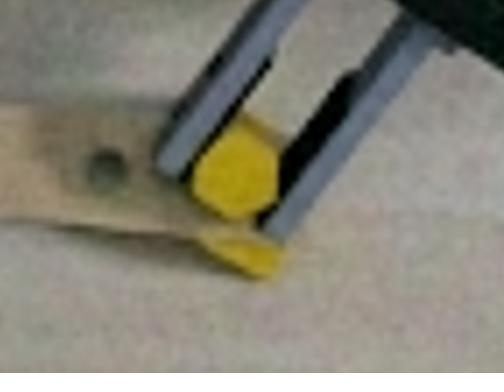

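>>> move(target=[-0.00076,-0.00138,-0.00129,0,0,0,-1,-0.4,-1,0,0,0,0,0,0,-1,-0.7,-0.7], speed=0.01)

>>> move(target=[-0.00121,0.00747,0.00352,0,0,0,-1,-0.4,-1,0,0,0,0,0,0,-1,-0.7,-0.7], speed=0.008, stop_force=3)

>>> move(target=[0.00124,-0.0016,-0.00011,0,0,0,-1,-0.4,-1,0,0,0,0,0,0,-1,-0.7,-0.7], speed=0.01)

>>> move(target=[0.00124,-0.0016,-0.00011,0,0,0,-1,-0.4,-1,0,0,0,0,0,0,-1,-0.7,-0.7], speed=0.01)

>>> move(target=[-0.0017,0.01,0.005,0,0,0,-1,-0.4,-1,0,0,0,0,0,0,-1,-0.7,-0.7], speed=0.008, stop_force=3)

Scene clock: 787.13 s.
left_arm: end_effector_position=(+0.6060, -0.3958, +0.0577) position_measured=166 object_status=2 end_effector_quat_wxyz=(+0.216, -0.456, +0.708, -0.494) | right_arm: end_effector_position=(+0.5611, +0.4306, +0.0477) position_measured=135 object_status=2 end_effector_quat_wxyz=(-0.001, +0.000, +1.000, +0.000)
Joint positions: left_arm=[-0.851 -0.747 2.02 -3.968 -1.331 -3.415] | right_arm=[3.985 -2.215 -1.449 -1.05 1.572 -0.726]
Joint torques (N m): left_arm=[11.14 -48.87 3.88 -1.7 -2.44 1.85] | right_arm=[-3.08 54.02 14.43 0.58 -1.4 -2.11]
Wrist force (N): left_arm=[-0.3 -3.4 2.1] | right_arm=[-0.2 1.3 -2.3]
Wrist torque (N m): left_arm=[-0.65 -0.13 -0.29] | right_arm=[0.04 -0.01 0.03]
Wrist force, peak (N): left_arm=[-0.1 -6.0 0.7] | right_arm=[-0.1 1.4 -3.3]
Hand target: left_arm +0.6061, -0.3958, +0.0578; +0.216, -0.456, +0.708, -0.494 | right_arm +0.5611, +0.4306, +0.0477; -0.001, +0.000, +1.000, +0.000
Off the commanded pose: left_arm 0.000 m, 0 deg | right_arm 0.000 m, 0 deg.
move: done

Scene clock: 788.40 s.
left_arm: end_effector_position=(+0.6060, -0.3957, +0.0568) position_measured=166 object_status=2 end_effector_quat_wxyz=(+0.216, -0.456, +0.708, -0.494) | right_arm: end_effector_position=(+0.5611, +0.4306, +0.0477) position_measured=135 object_status=2 end_effector_quat_wxyz=(-0.001, +0.000, +1.000, +0.000)
Joint positions: left_arm=[-0.851 -0.745 2.019 -3.969 -1.331 -3.415] | right_arm=[3.985 -2.215 -1.449 -1.05 1.572 -0.726]
Joint torques (N m): left_arm=[9.32 -48.32 5.94 -1.26 -2.29 0.91] | right_arm=[-2.56 53.69 14.19 0.59 -1.36 -1.95]
Wrist force (N): left_arm=[0.1 -5.7 1.2] | right_arm=[0.3 1.2 -2.9]
Wrist torque (N m): left_arm=[-0.68 -0.14 -0.26] | right_arm=[0.06 -0.04 0.02]
Wrist force, peak (N): left_arm=[0.2 -8.5 -1.3] | right_arm=[-0.8 0.0 -3.9]
Hand target: left_arm +0.6060, -0.3957, +0.0568; +0.216, -0.456, +0.708, -0.494 (not the last commanded pose) | right_arm +0.5611, +0.4306, +0.0477; -0.001, +0.000, +1.000, +0.000
Off the commanded pose: left_arm 0.004 m, 0 deg | right_arm 0.000 m, 0 deg.
move: contact (left_arm)

Scene clock: 788.90 s.
left_arm: end_effector_position=(+0.6060, -0.3963, +0.0577) position_measured=166 object_status=2 end_effector_quat_wxyz=(+0.216, -0.456, +0.708, -0.494) | right_arm: end_effector_position=(+0.5611, +0.4306, +0.0477) position_measured=135 object_status=2 end_effector_quat_wxyz=(-0.001, +0.000, +1.000, +0.000)
Joint positions: left_arm=[-0.852 -0.747 2.019 -3.967 -1.33 -3.416] | right_arm=[3.985 -2.215 -1.449 -1.05 1.572 -0.726]
Joint torques (N m): left_arm=[-10.56 -49.86 -22.04 -1.65 2.5 -1.82] | right_arm=[-2.78 53.54 13.99 0.24 -1.23 -1.84]
Wrist force (N): left_arm=[-0.1 -3.2 2.1] | right_arm=[-0.1 1.3 -2.3]
Wrist torque (N m): left_arm=[-0.63 -0.15 -0.27] | right_arm=[0.06 -0.02 0.03]
Wrist force, peak (N): left_arm=[0.5 -5.7 1.0] | right_arm=[0.0 1.3 -3.3]
Hand target: left_arm +0.6060, -0.3964, +0.0578; +0.216, -0.456, +0.708, -0.494 | right_arm +0.5611, +0.4306, +0.0477; -0.001, +0.000, +1.000, +0.000
Off the commanded pose: left_arm 0.000 m, 0 deg | right_arm 0.000 m, 0 deg.
move: done

Scene clock: 789.40 s.
left_arm: end_effector_position=(+0.6060, -0.3970, +0.0587) position_measured=166 object_status=2 end_effector_quat_wxyz=(+0.216, -0.456, +0.708, -0.494) | right_arm: end_effector_position=(+0.5611, +0.4306, +0.0477) position_measured=135 object_status=2 end_effector_quat_wxyz=(-0.001, +0.000, +1.000, +0.000)
Joint positions: left_arm=[-0.853 -0.749 2.018 -3.964 -1.329 -3.416] | right_arm=[3.985 -2.215 -1.449 -1.05 1.572 -0.726]
Joint torques (N m): left_arm=[-10.04 -50.42 -20.79 -1.66 2.63 -1.7] | right_arm=[-1.91 52.26 14.91 0.57 -1.37 -1.76]
Wrist force (N): left_arm=[-0.2 -3.5 2.2] | right_arm=[0.0 1.3 -2.3]
Wrist torque (N m): left_arm=[-0.65 -0.14 -0.27] | right_arm=[0.06 -0.03 0.03]
Wrist force, peak (N): left_arm=[-0.4 -3.5 2.3] | right_arm=[-0.4 1.2 -2.6]
Hand target: left_arm +0.6060, -0.3971, +0.0587; +0.216, -0.456, +0.708, -0.494 | right_arm +0.5611, +0.4306, +0.0477; -0.001, +0.000, +1.000, +0.000
Off the commanded pose: left_arm 0.000 m, 0 deg | right_arm 0.000 m, 0 deg.
move: done

Scene clock: 790.90 s.
left_arm: end_effector_position=(+0.6060, -0.3971, +0.0568) position_measured=166 object_status=2 end_effector_quat_wxyz=(+0.216, -0.456, +0.708, -0.494) | right_arm: end_effector_position=(+0.5611, +0.4306, +0.0477) position_measured=135 object_status=2 end_effector_quat_wxyz=(-0.001, +0.000, +1.000, +0.000)
Joint positions: left_arm=[-0.853 -0.744 2.017 -3.968 -1.329 -3.416] | right_arm=[3.985 -2.215 -1.449 -1.05 1.572 -0.726]
Joint torques (N m): left_arm=[-5.8 -49.29 4.87 -1.49 1.38 -1.14] | right_arm=[-2.12 53.3 14.36 0.4 -1.27 -1.71]
Wrist force (N): left_arm=[-0.1 -5.4 0.9] | right_arm=[-0.2 1.0 -2.8]
Wrist torque (N m): left_arm=[-0.67 -0.15 -0.24] | right_arm=[0.08 0.01 0.04]
Wrist force, peak (N): left_arm=[0.2 -8.9 -2.2] | right_arm=[-0.8 -0.3 -4.0]
Hand target: left_arm +0.6060, -0.3971, +0.0568; +0.216, -0.456, +0.708, -0.494 (not the last commanded pose) | right_arm +0.5611, +0.4306, +0.0477; -0.001, +0.000, +1.000, +0.000
Off the commanded pose: left_arm 0.005 m, 0 deg | right_arm 0.000 m, 0 deg.
move: contact (left_arm)

>>> move(target=[-0.00142,-0.00196,-0.00028,0,0,0,-1,-0.4,-1,0,0,0,0,0,0,-1,-0.7,-0.7], speed=0.01)

>>> move(target=[-0.0014,0.0089,0.0042,0,0,0,-1,-0.4,-1,0,0,0,0,0,0,-1,-0.7,-0.7], speed=0.008, stop_force=3)

>>> move(target=[0.00155,-0.00033,-0.00271,0,0,0,-1,-0.4,-1,0,0,0,0,0,0,-1,-0.7,-0.7], speed=0.01)

>>> move(target=[-0.0014,0.0089,0.0042,0,0,0,-1,-0.4,-1,0,0,0,0,0,0,-1,-0.7,-0.7], speed=0.008, stop_force=3, cameras=["cam_high"])

>>> zoom_image(camera="cam_high", region=[300, 250, 350, 287])

Scene clock: 806.77 s.
left_arm: end_effector_position=(+0.6068, -0.3964, +0.0577) position_measured=166 object_status=2 end_effector_quat_wxyz=(+0.216, -0.456, +0.708, -0.494) | right_arm: end_effector_position=(+0.5611, +0.4306, +0.0477) position_measured=135 object_status=2 end_effector_quat_wxyz=(-0.001, +0.000, +1.000, +0.000)
Joint positions: left_arm=[-0.851 -0.747 2.017 -3.965 -1.331 -3.415] | right_arm=[3.985 -2.215 -1.449 -1.05 1.572 -0.726]
Joint torques (N m): left_arm=[10.48 -48.11 -19.51 -1.46 -2.15 1.69] | right_arm=[-0.44 52.38 14.14 0.61 -1.13 -1.74]
Wrist force (N): left_arm=[-0.1 -3.0 1.7] | right_arm=[-0.5 1.6 -2.4]
Wrist torque (N m): left_arm=[-0.62 -0.14 -0.33] | right_arm=[0.09 0.01 0.06]
Wrist force, peak (N): left_arm=[0.0 -5.8 0.9] | right_arm=[0.0 1.1 -3.5]
Hand target: left_arm +0.6068, -0.3964, +0.0578; +0.216, -0.456, +0.708, -0.494 | right_arm +0.5611, +0.4306, +0.0477; -0.001, +0.000, +1.000, +0.000
Off the commanded pose: left_arm 0.000 m, 0 deg | right_arm 0.000 m, 0 deg.
move: done

Scene clock: 808.17 s.
left_arm: end_effector_position=(+0.6068, -0.3964, +0.0568) position_measured=166 object_status=2 end_effector_quat_wxyz=(+0.216, -0.456, +0.708, -0.494) | right_arm: end_effector_position=(+0.5611, +0.4306, +0.0477) position_measured=135 object_status=2 end_effector_quat_wxyz=(-0.001, +0.000, +1.000, +0.000)
Joint positions: left_arm=[-0.851 -0.744 2.016 -3.967 -1.331 -3.415] | right_arm=[3.985 -2.215 -1.449 -1.05 1.572 -0.726]
Joint torques (N m): left_arm=[9.38 -48.78 4.44 -1.48 -2.34 1.34] | right_arm=[-0.75 53.44 13.71 0.53 -1.09 -1.61]
Wrist force (N): left_arm=[0.3 -5.1 0.5] | right_arm=[-0.7 0.9 -2.9]
Wrist torque (N m): left_arm=[-0.68 -0.16 -0.31] | right_arm=[0.08 0.04 0.08]
Wrist force, peak (N): left_arm=[0.3 -8.3 -2.0] | right_arm=[-0.7 -0.2 -3.9]
Hand target: left_arm +0.6068, -0.3964, +0.0568; +0.216, -0.456, +0.708, -0.494 (not the last commanded pose) | right_arm +0.5611, +0.4306, +0.0477; -0.001, +0.000, +1.000, +0.000
Off the commanded pose: left_arm 0.005 m, 0 deg | right_arm 0.000 m, 0 deg.
move: contact (left_arm)

Scene clock: 808.67 s.
left_arm: end_effector_position=(+0.6053, -0.3964, +0.0577) position_measured=166 object_status=2 end_effector_quat_wxyz=(+0.216, -0.456, +0.708, -0.494) | right_arm: end_effector_position=(+0.5611, +0.4306, +0.0477) position_measured=135 object_status=2 end_effector_quat_wxyz=(-0.001, +0.000, +1.000, +0.000)
Joint positions: left_arm=[-0.853 -0.748 2.021 -3.968 -1.329 -3.416] | right_arm=[3.985 -2.215 -1.449 -1.05 1.572 -0.726]
Joint torques (N m): left_arm=[-9.86 -48.98 4.6 -6.15 2.9 -1.56] | right_arm=[-0.49 52.33 14.17 0.47 -1.27 -1.63]
Wrist force (N): left_arm=[-0.3 -3.3 2.0] | right_arm=[0.0 1.3 -2.2]
Wrist torque (N m): left_arm=[-0.62 -0.12 -0.27] | right_arm=[0.06 -0.03 0.04]
Wrist force, peak (N): left_arm=[0.4 -5.0 1.4] | right_arm=[-0.7 0.9 -3.2]
Hand target: left_arm +0.6052, -0.3964, +0.0578; +0.216, -0.456, +0.708, -0.494 | right_arm +0.5611, +0.4306, +0.0477; -0.001, +0.000, +1.000, +0.000
Off the commanded pose: left_arm 0.000 m, 0 deg | right_arm 0.000 m, 0 deg.
move: done

Scene clock: 809.93 s.
left_arm: end_effector_position=(+0.6052, -0.3963, +0.0567) position_measured=166 object_status=2 end_effector_quat_wxyz=(+0.216, -0.456, +0.708, -0.494) | right_arm: end_effector_position=(+0.5611, +0.4306, +0.0477) position_measured=135 object_status=2 end_effector_quat_wxyz=(-0.001, +0.000, +1.000, +0.000)
Joint positions: left_arm=[-0.853 -0.745 2.021 -3.97 -1.329 -3.416] | right_arm=[3.985 -2.215 -1.449 -1.05 1.572 -0.726]
Joint torques (N m): left_arm=[-8.46 -48.84 5.14 -0.9 1.16 -1.59] | right_arm=[-0.17 53.56 14.91 0.75 -1.41 -1.65]
Wrist force (N): left_arm=[0.2 -5.9 0.9] | right_arm=[-0.2 1.0 -2.9]
Wrist torque (N m): left_arm=[-0.65 -0.16 -0.23] | right_arm=[0.03 0.03 0.02]
Wrist force, peak (N): left_arm=[0.8 -9.6 -1.5] | right_arm=[-0.6 0.5 -4.3]
Hand target: left_arm +0.6052, -0.3963, +0.0567; +0.216, -0.456, +0.708, -0.494 (not the last commanded pose) | right_arm +0.5611, +0.4306, +0.0477; -0.001, +0.000, +1.000, +0.000
Off the commanded pose: left_arm 0.005 m, 0 deg | right_arm 0.000 m, 0 deg.
move: contact (left_arm)

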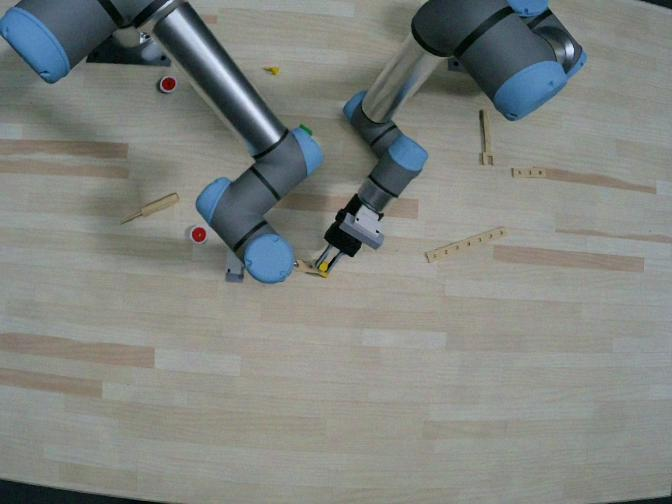

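Scaled by 10.080 from the camera's image (finer frame: 960x720).

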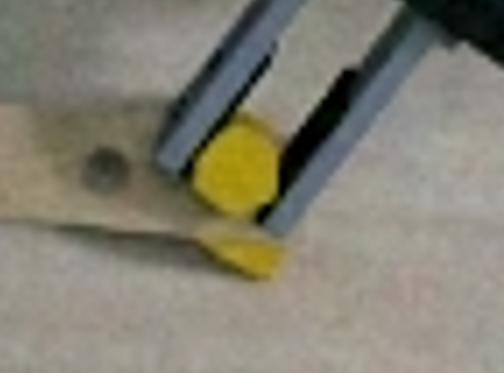

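>>> move(target=[-0.00554,-0.0023,-0.00095,0.0074,0.0174,-0.0345,-1,-0.4,-1,0,0,0,0,0,0,-1,-0.7,-0.7], speed=0.02)

>>> move(target=[-0.00265,0.0089,0.0039,0,0,0,-1,-0.4,-1,0,0,0,0,0,0,-1,-0.7,-0.7], speed=0.008, stop_force=3, cameras=["cam_high"])

>>> zoom_image(camera="cam_high", region=[300, 250, 350, 287])

Scene clock: 845.30 s.
left_arm: end_effector_position=(+0.6069, -0.3933, +0.0577) position_measured=166 object_status=2 end_effector_quat_wxyz=(+0.175, -0.478, +0.682, -0.525) | right_arm: end_effector_position=(+0.5611, +0.4306, +0.0477) position_measured=135 object_status=2 end_effector_quat_wxyz=(-0.001, +0.000, +1.000, +0.000)
Joint positions: left_arm=[-0.822 -0.722 2.013 -4.028 -1.402 -3.503] | right_arm=[3.985 -2.215 -1.449 -1.05 1.572 -0.726]
Joint torques (N m): left_arm=[11.8 -31.85 -17.87 -4.37 -1.96 -1.75] | right_arm=[1.71 51.45 14.08 0.76 -1.2 -1.78]
Wrist force (N): left_arm=[4.4 -8.7 -1.3] | right_arm=[-0.9 1.6 -4.5]
Wrist torque (N m): left_arm=[-0.72 -0.18 -0.22] | right_arm=[0.06 0.10 0.12]
Wrist force, peak (N): left_arm=[4.5 -8.8 -1.5] | right_arm=[-0.6 1.7 -4.7]
Hand target: left_arm +0.6069, -0.3933, +0.0577; +0.175, -0.478, +0.682, -0.525 | right_arm +0.5611, +0.4306, +0.0477; -0.001, +0.000, +1.000, +0.000
Off the commanded pose: left_arm 0.000 m, 0 deg | right_arm 0.000 m, 0 deg.
move: done

Scene clock: 846.27 s.
left_arm: end_effector_position=(+0.6070, -0.3933, +0.0576) position_measured=166 object_status=2 end_effector_quat_wxyz=(+0.175, -0.478, +0.682, -0.525) | right_arm: end_effector_position=(+0.5611, +0.4306, +0.0477) position_measured=135 object_status=2 end_effector_quat_wxyz=(-0.001, +0.000, +1.000, +0.000)
Joint positions: left_arm=[-0.822 -0.722 2.013 -4.029 -1.402 -3.503] | right_arm=[3.985 -2.215 -1.449 -1.05 1.572 -0.726]
Joint torques (N m): left_arm=[11.28 -44.38 5.58 0.84 -0.2 -0.06] | right_arm=[2 53.13 16.76 0.56 -1.41 -1.59]
Wrist force (N): left_arm=[4.9 -10.5 -3.4] | right_arm=[-0.5 0.2 -4.9]
Wrist torque (N m): left_arm=[-0.82 -0.25 -0.21] | right_arm=[0.09 0.02 0.16]
Wrist force, peak (N): left_arm=[6.0 -13.2 -4.8] | right_arm=[-0.3 -0.1 -6.1]
Hand target: left_arm +0.6069, -0.3933, +0.0576; +0.175, -0.478, +0.682, -0.525 (not the last commanded pose) | right_arm +0.5611, +0.4306, +0.0477; -0.001, +0.000, +1.000, +0.000
Off the commanded pose: left_arm 0.006 m, 0 deg | right_arm 0.000 m, 0 deg.
move: contact (left_arm)

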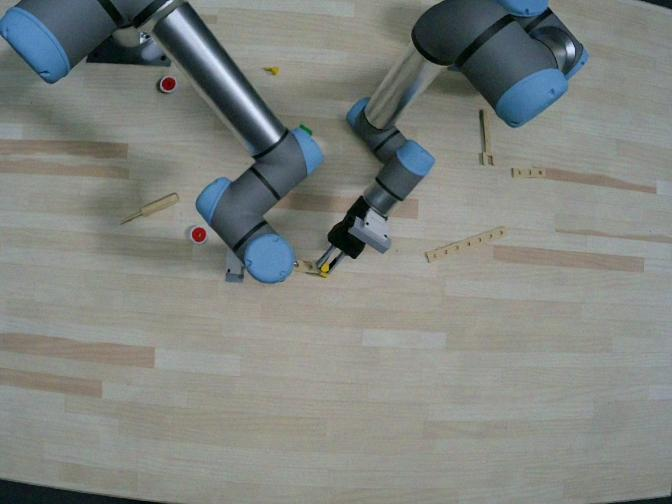

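Scaled by 10.080 from the camera's image (finer frame: 960x720).

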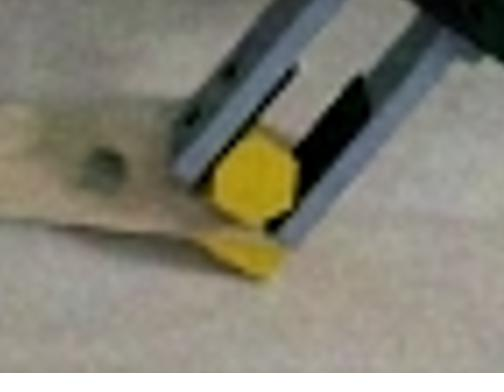

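>>> move(target=[0.002,-0.0011,-0.0009,0,0,0,-1,-0.4,-1,0,0,0,0,0,0,-1,-0.7,-0.7], speed=0.01)

>>> move(target=[-0.00265,0.0089,0.0039,0,0,0,-1,-0.4,-1,0,0,0,0,0,0,-1,-0.7,-0.7], speed=0.008, stop_force=3)

Scene clock: 856.63 s.
left_arm: end_effector_position=(+0.6063, -0.3940, +0.0586) position_measured=166 object_status=2 end_effector_quat_wxyz=(+0.175, -0.478, +0.682, -0.525) | right_arm: end_effector_position=(+0.5611, +0.4306, +0.0477) position_measured=135 object_status=2 end_effector_quat_wxyz=(-0.001, +0.000, +1.000, +0.000)
Joint positions: left_arm=[-0.824 -0.725 2.014 -4.027 -1.4 -3.504] | right_arm=[3.985 -2.215 -1.449 -1.05 1.572 -0.726]
Joint torques (N m): left_arm=[-10.29 -49.47 5.12 -1.59 2.72 -1.62] | right_arm=[1.32 53.14 13.92 0.74 -1.38 -1.51]
Wrist force (N): left_arm=[-0.1 -3.3 2.6] | right_arm=[-0.4 1.4 -2.3]
Wrist torque (N m): left_arm=[-0.62 -0.19 -0.25] | right_arm=[0.07 0.00 0.06]
Wrist force, peak (N): left_arm=[5.1 -11.1 -3.3] | right_arm=[-0.4 0.0 -5.5]
Hand target: left_arm +0.6063, -0.3940, +0.0587; +0.175, -0.478, +0.682, -0.525 | right_arm +0.5611, +0.4306, +0.0477; -0.001, +0.000, +1.000, +0.000
Off the commanded pose: left_arm 0.000 m, 0 deg | right_arm 0.000 m, 0 deg.
move: done

Scene clock: 857.93 s.
left_arm: end_effector_position=(+0.6062, -0.3939, +0.0580) position_measured=166 object_status=2 end_effector_quat_wxyz=(+0.175, -0.478, +0.682, -0.525) | right_arm: end_effector_position=(+0.5611, +0.4306, +0.0477) position_measured=135 object_status=2 end_effector_quat_wxyz=(-0.001, +0.000, +1.000, +0.000)
Joint positions: left_arm=[-0.824 -0.723 2.014 -4.028 -1.4 -3.504] | right_arm=[3.985 -2.215 -1.449 -1.05 1.572 -0.726]
Joint torques (N m): left_arm=[-7.45 -48.08 6.05 -0.99 1.78 -1.67] | right_arm=[3.78 54.05 15.68 0.85 -1.4 -1.6]
Wrist force (N): left_arm=[0.6 -6.0 1.9] | right_arm=[-0.6 1.8 -3.1]
Wrist torque (N m): left_arm=[-0.69 -0.18 -0.22] | right_arm=[0.10 0.03 0.05]
Wrist force, peak (N): left_arm=[1.5 -8.8 1.3] | right_arm=[-0.3 2.0 -4.1]
Hand target: left_arm +0.6062, -0.3939, +0.0580; +0.175, -0.478, +0.682, -0.525 (not the last commanded pose) | right_arm +0.5611, +0.4306, +0.0477; -0.001, +0.000, +1.000, +0.000
Off the commanded pose: left_arm 0.005 m, 0 deg | right_arm 0.000 m, 0 deg.
move: contact (left_arm)

>>> move(target=[[-0.0,-0.04,-0.02,0,0,0,-1,-0.4,-1,0,0,0,0,0,0,-1,-0.7,-0.7],[0.05,0.03,-0.16,0,0,0,-1,-0.4,-1,0,0,0,0,0,0,-1,-0.7,-0.7]], speed=0.08, cameras=["cam_high","cam_left_wrist"])

>>> zoom_image(camera="cam_high", region=[296, 245, 346, 282])

>>> zoom_image(camera="cam_left_wrist", region=[336, 140, 672, 320])

Scene clock: 875.53 s.
left_arm: end_effector_position=(+0.5124, -0.3664, +0.0873) position_measured=166 object_status=2 end_effector_quat_wxyz=(+0.175, -0.478, +0.682, -0.525) | right_arm: end_effector_position=(+0.5611, +0.4306, +0.0477) position_measured=135 object_status=2 end_effector_quat_wxyz=(-0.001, +0.000, +1.000, +0.000)
Joint positions: left_arm=[-0.958 -0.863 2.303 -4.164 -1.277 -3.559] | right_arm=[3.985 -2.215 -1.449 -1.05 1.572 -0.726]
Joint torques (N m): left_arm=[-11.12 -43.32 9.23 -5.77 3.29 -1.99] | right_arm=[4.42 53.12 16.75 0.78 -1.29 -1.61]
Wrist force (N): left_arm=[-0.5 -3.3 2.3] | right_arm=[-0.5 1.4 -2.1]
Wrist torque (N m): left_arm=[-0.57 -0.13 -0.24] | right_arm=[0.05 0.01 0.07]
Wrist force, peak (N): left_arm=[0.7 -6.1 2.1] | right_arm=[-0.2 2.1 -3.4]
Hand target: left_arm +0.5123, -0.3664, +0.0873; +0.175, -0.478, +0.682, -0.525 | right_arm +0.5611, +0.4306, +0.0477; -0.001, +0.000, +1.000, +0.000
Off the commanded pose: left_arm 0.000 m, 0 deg | right_arm 0.000 m, 0 deg.
move: done

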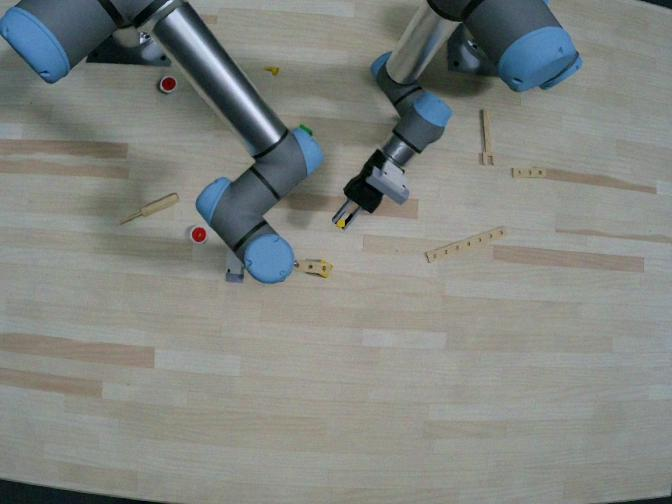

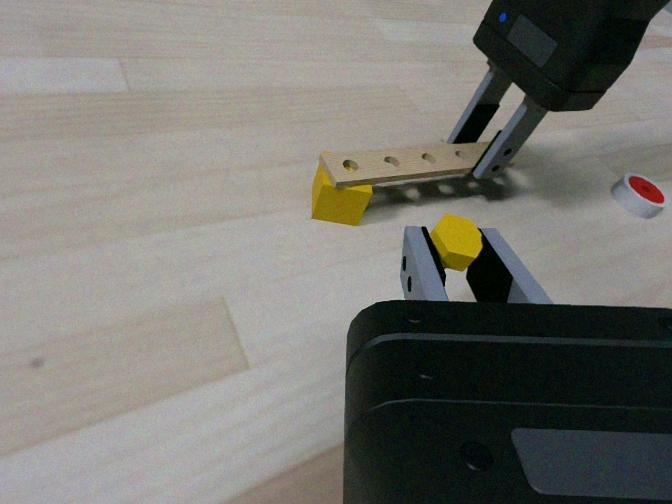

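Scaled by 10.080 from the camera's image (finer frame: 960x720).

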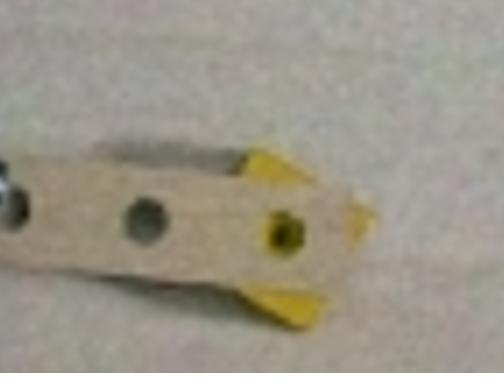

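Scaled by 1.500 from the camera's image (finer frame: 960x720).

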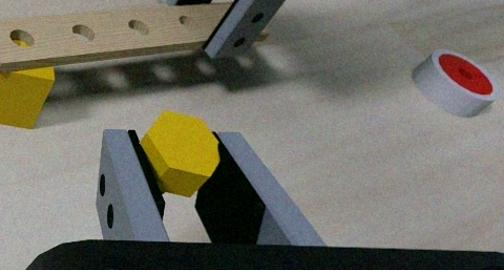

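>>> zoom_image(camera="cam_high", region=[320, 205, 360, 235])

>>> zoom_image(camera="cam_left_wrist", region=[390, 200, 510, 300])

Scaled by 12.600 from the camera's image (finer frame: 960x720).

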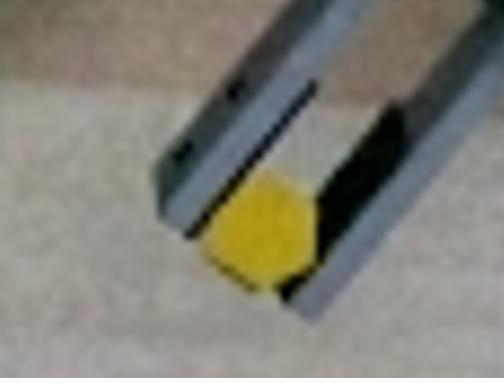

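Scaled by 4.200 from the camera's image (finer frame: 960x720).

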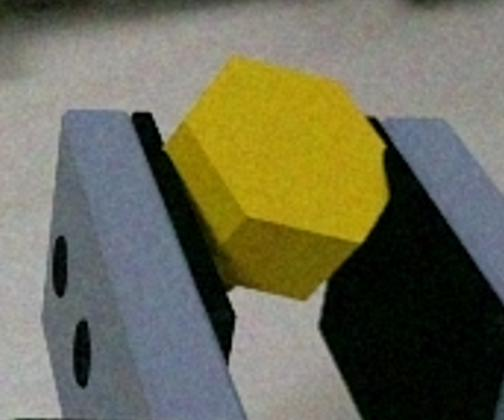

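>>> move(target=[-0.0393,-0.0613,0.1475,-0.0037,-0.0087,0.0173,-1,-0.4,-1,0,0,0,0,0,0,-1,-0.7,-0.7], speed=0.06, cameras=["cam_high"])

>>> zoom_image(camera="cam_high", region=[305, 250, 345, 280])

>>> move(target=[-0.0076,0.0334,0.0152,0,0,0,-1,-0.4,-1,0,0,0,0,0,0,-1,-0.7,-0.7], speed=0.01, stop_force=3)

Scene clock: 906.83 s.
left_arm: end_effector_position=(+0.6063, -0.3950, +0.0792) position_measured=166 object_status=2 end_effector_quat_wxyz=(+0.195, -0.467, +0.696, -0.509) | right_arm: end_effector_position=(+0.5611, +0.4306, +0.0477) position_measured=135 object_status=2 end_effector_quat_wxyz=(-0.001, +0.000, +1.000, +0.000)
Joint positions: left_arm=[-0.837 -0.789 2.028 -3.955 -1.366 -3.459] | right_arm=[3.985 -2.215 -1.449 -1.05 1.572 -0.726]
Joint torques (N m): left_arm=[11.14 -35.23 -21.82 -1.59 -2.22 1.64] | right_arm=[6.11 52.42 15.84 0.86 -1.27 -1.43]
Wrist force (N): left_arm=[-0.1 -3.2 2.5] | right_arm=[-0.3 1.4 -2.4]
Wrist torque (N m): left_arm=[-0.62 -0.15 -0.37] | right_arm=[0.05 -0.03 0.06]
Wrist force, peak (N): left_arm=[-0.6 -3.6 2.9] | right_arm=[-0.8 1.8 -2.5]
Hand target: left_arm +0.6064, -0.3950, +0.0792; +0.195, -0.467, +0.696, -0.509 | right_arm +0.5611, +0.4306, +0.0477; -0.001, +0.000, +1.000, +0.000
Off the commanded pose: left_arm 0.000 m, 0 deg | right_arm 0.000 m, 0 deg.
move: done

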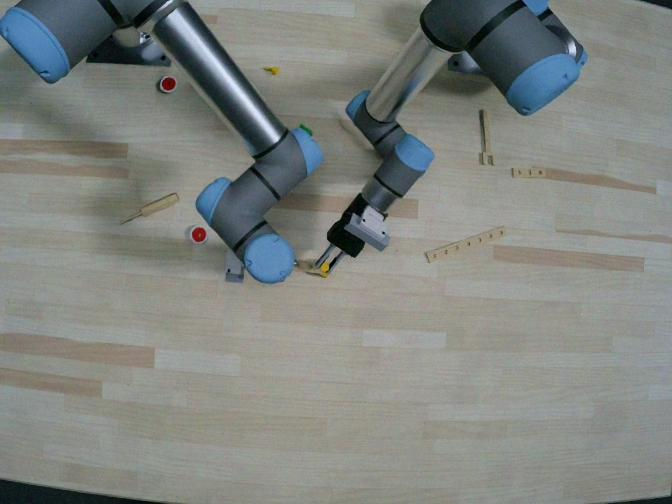

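Scaled by 12.600 from the camera's image (finer frame: 960x720).

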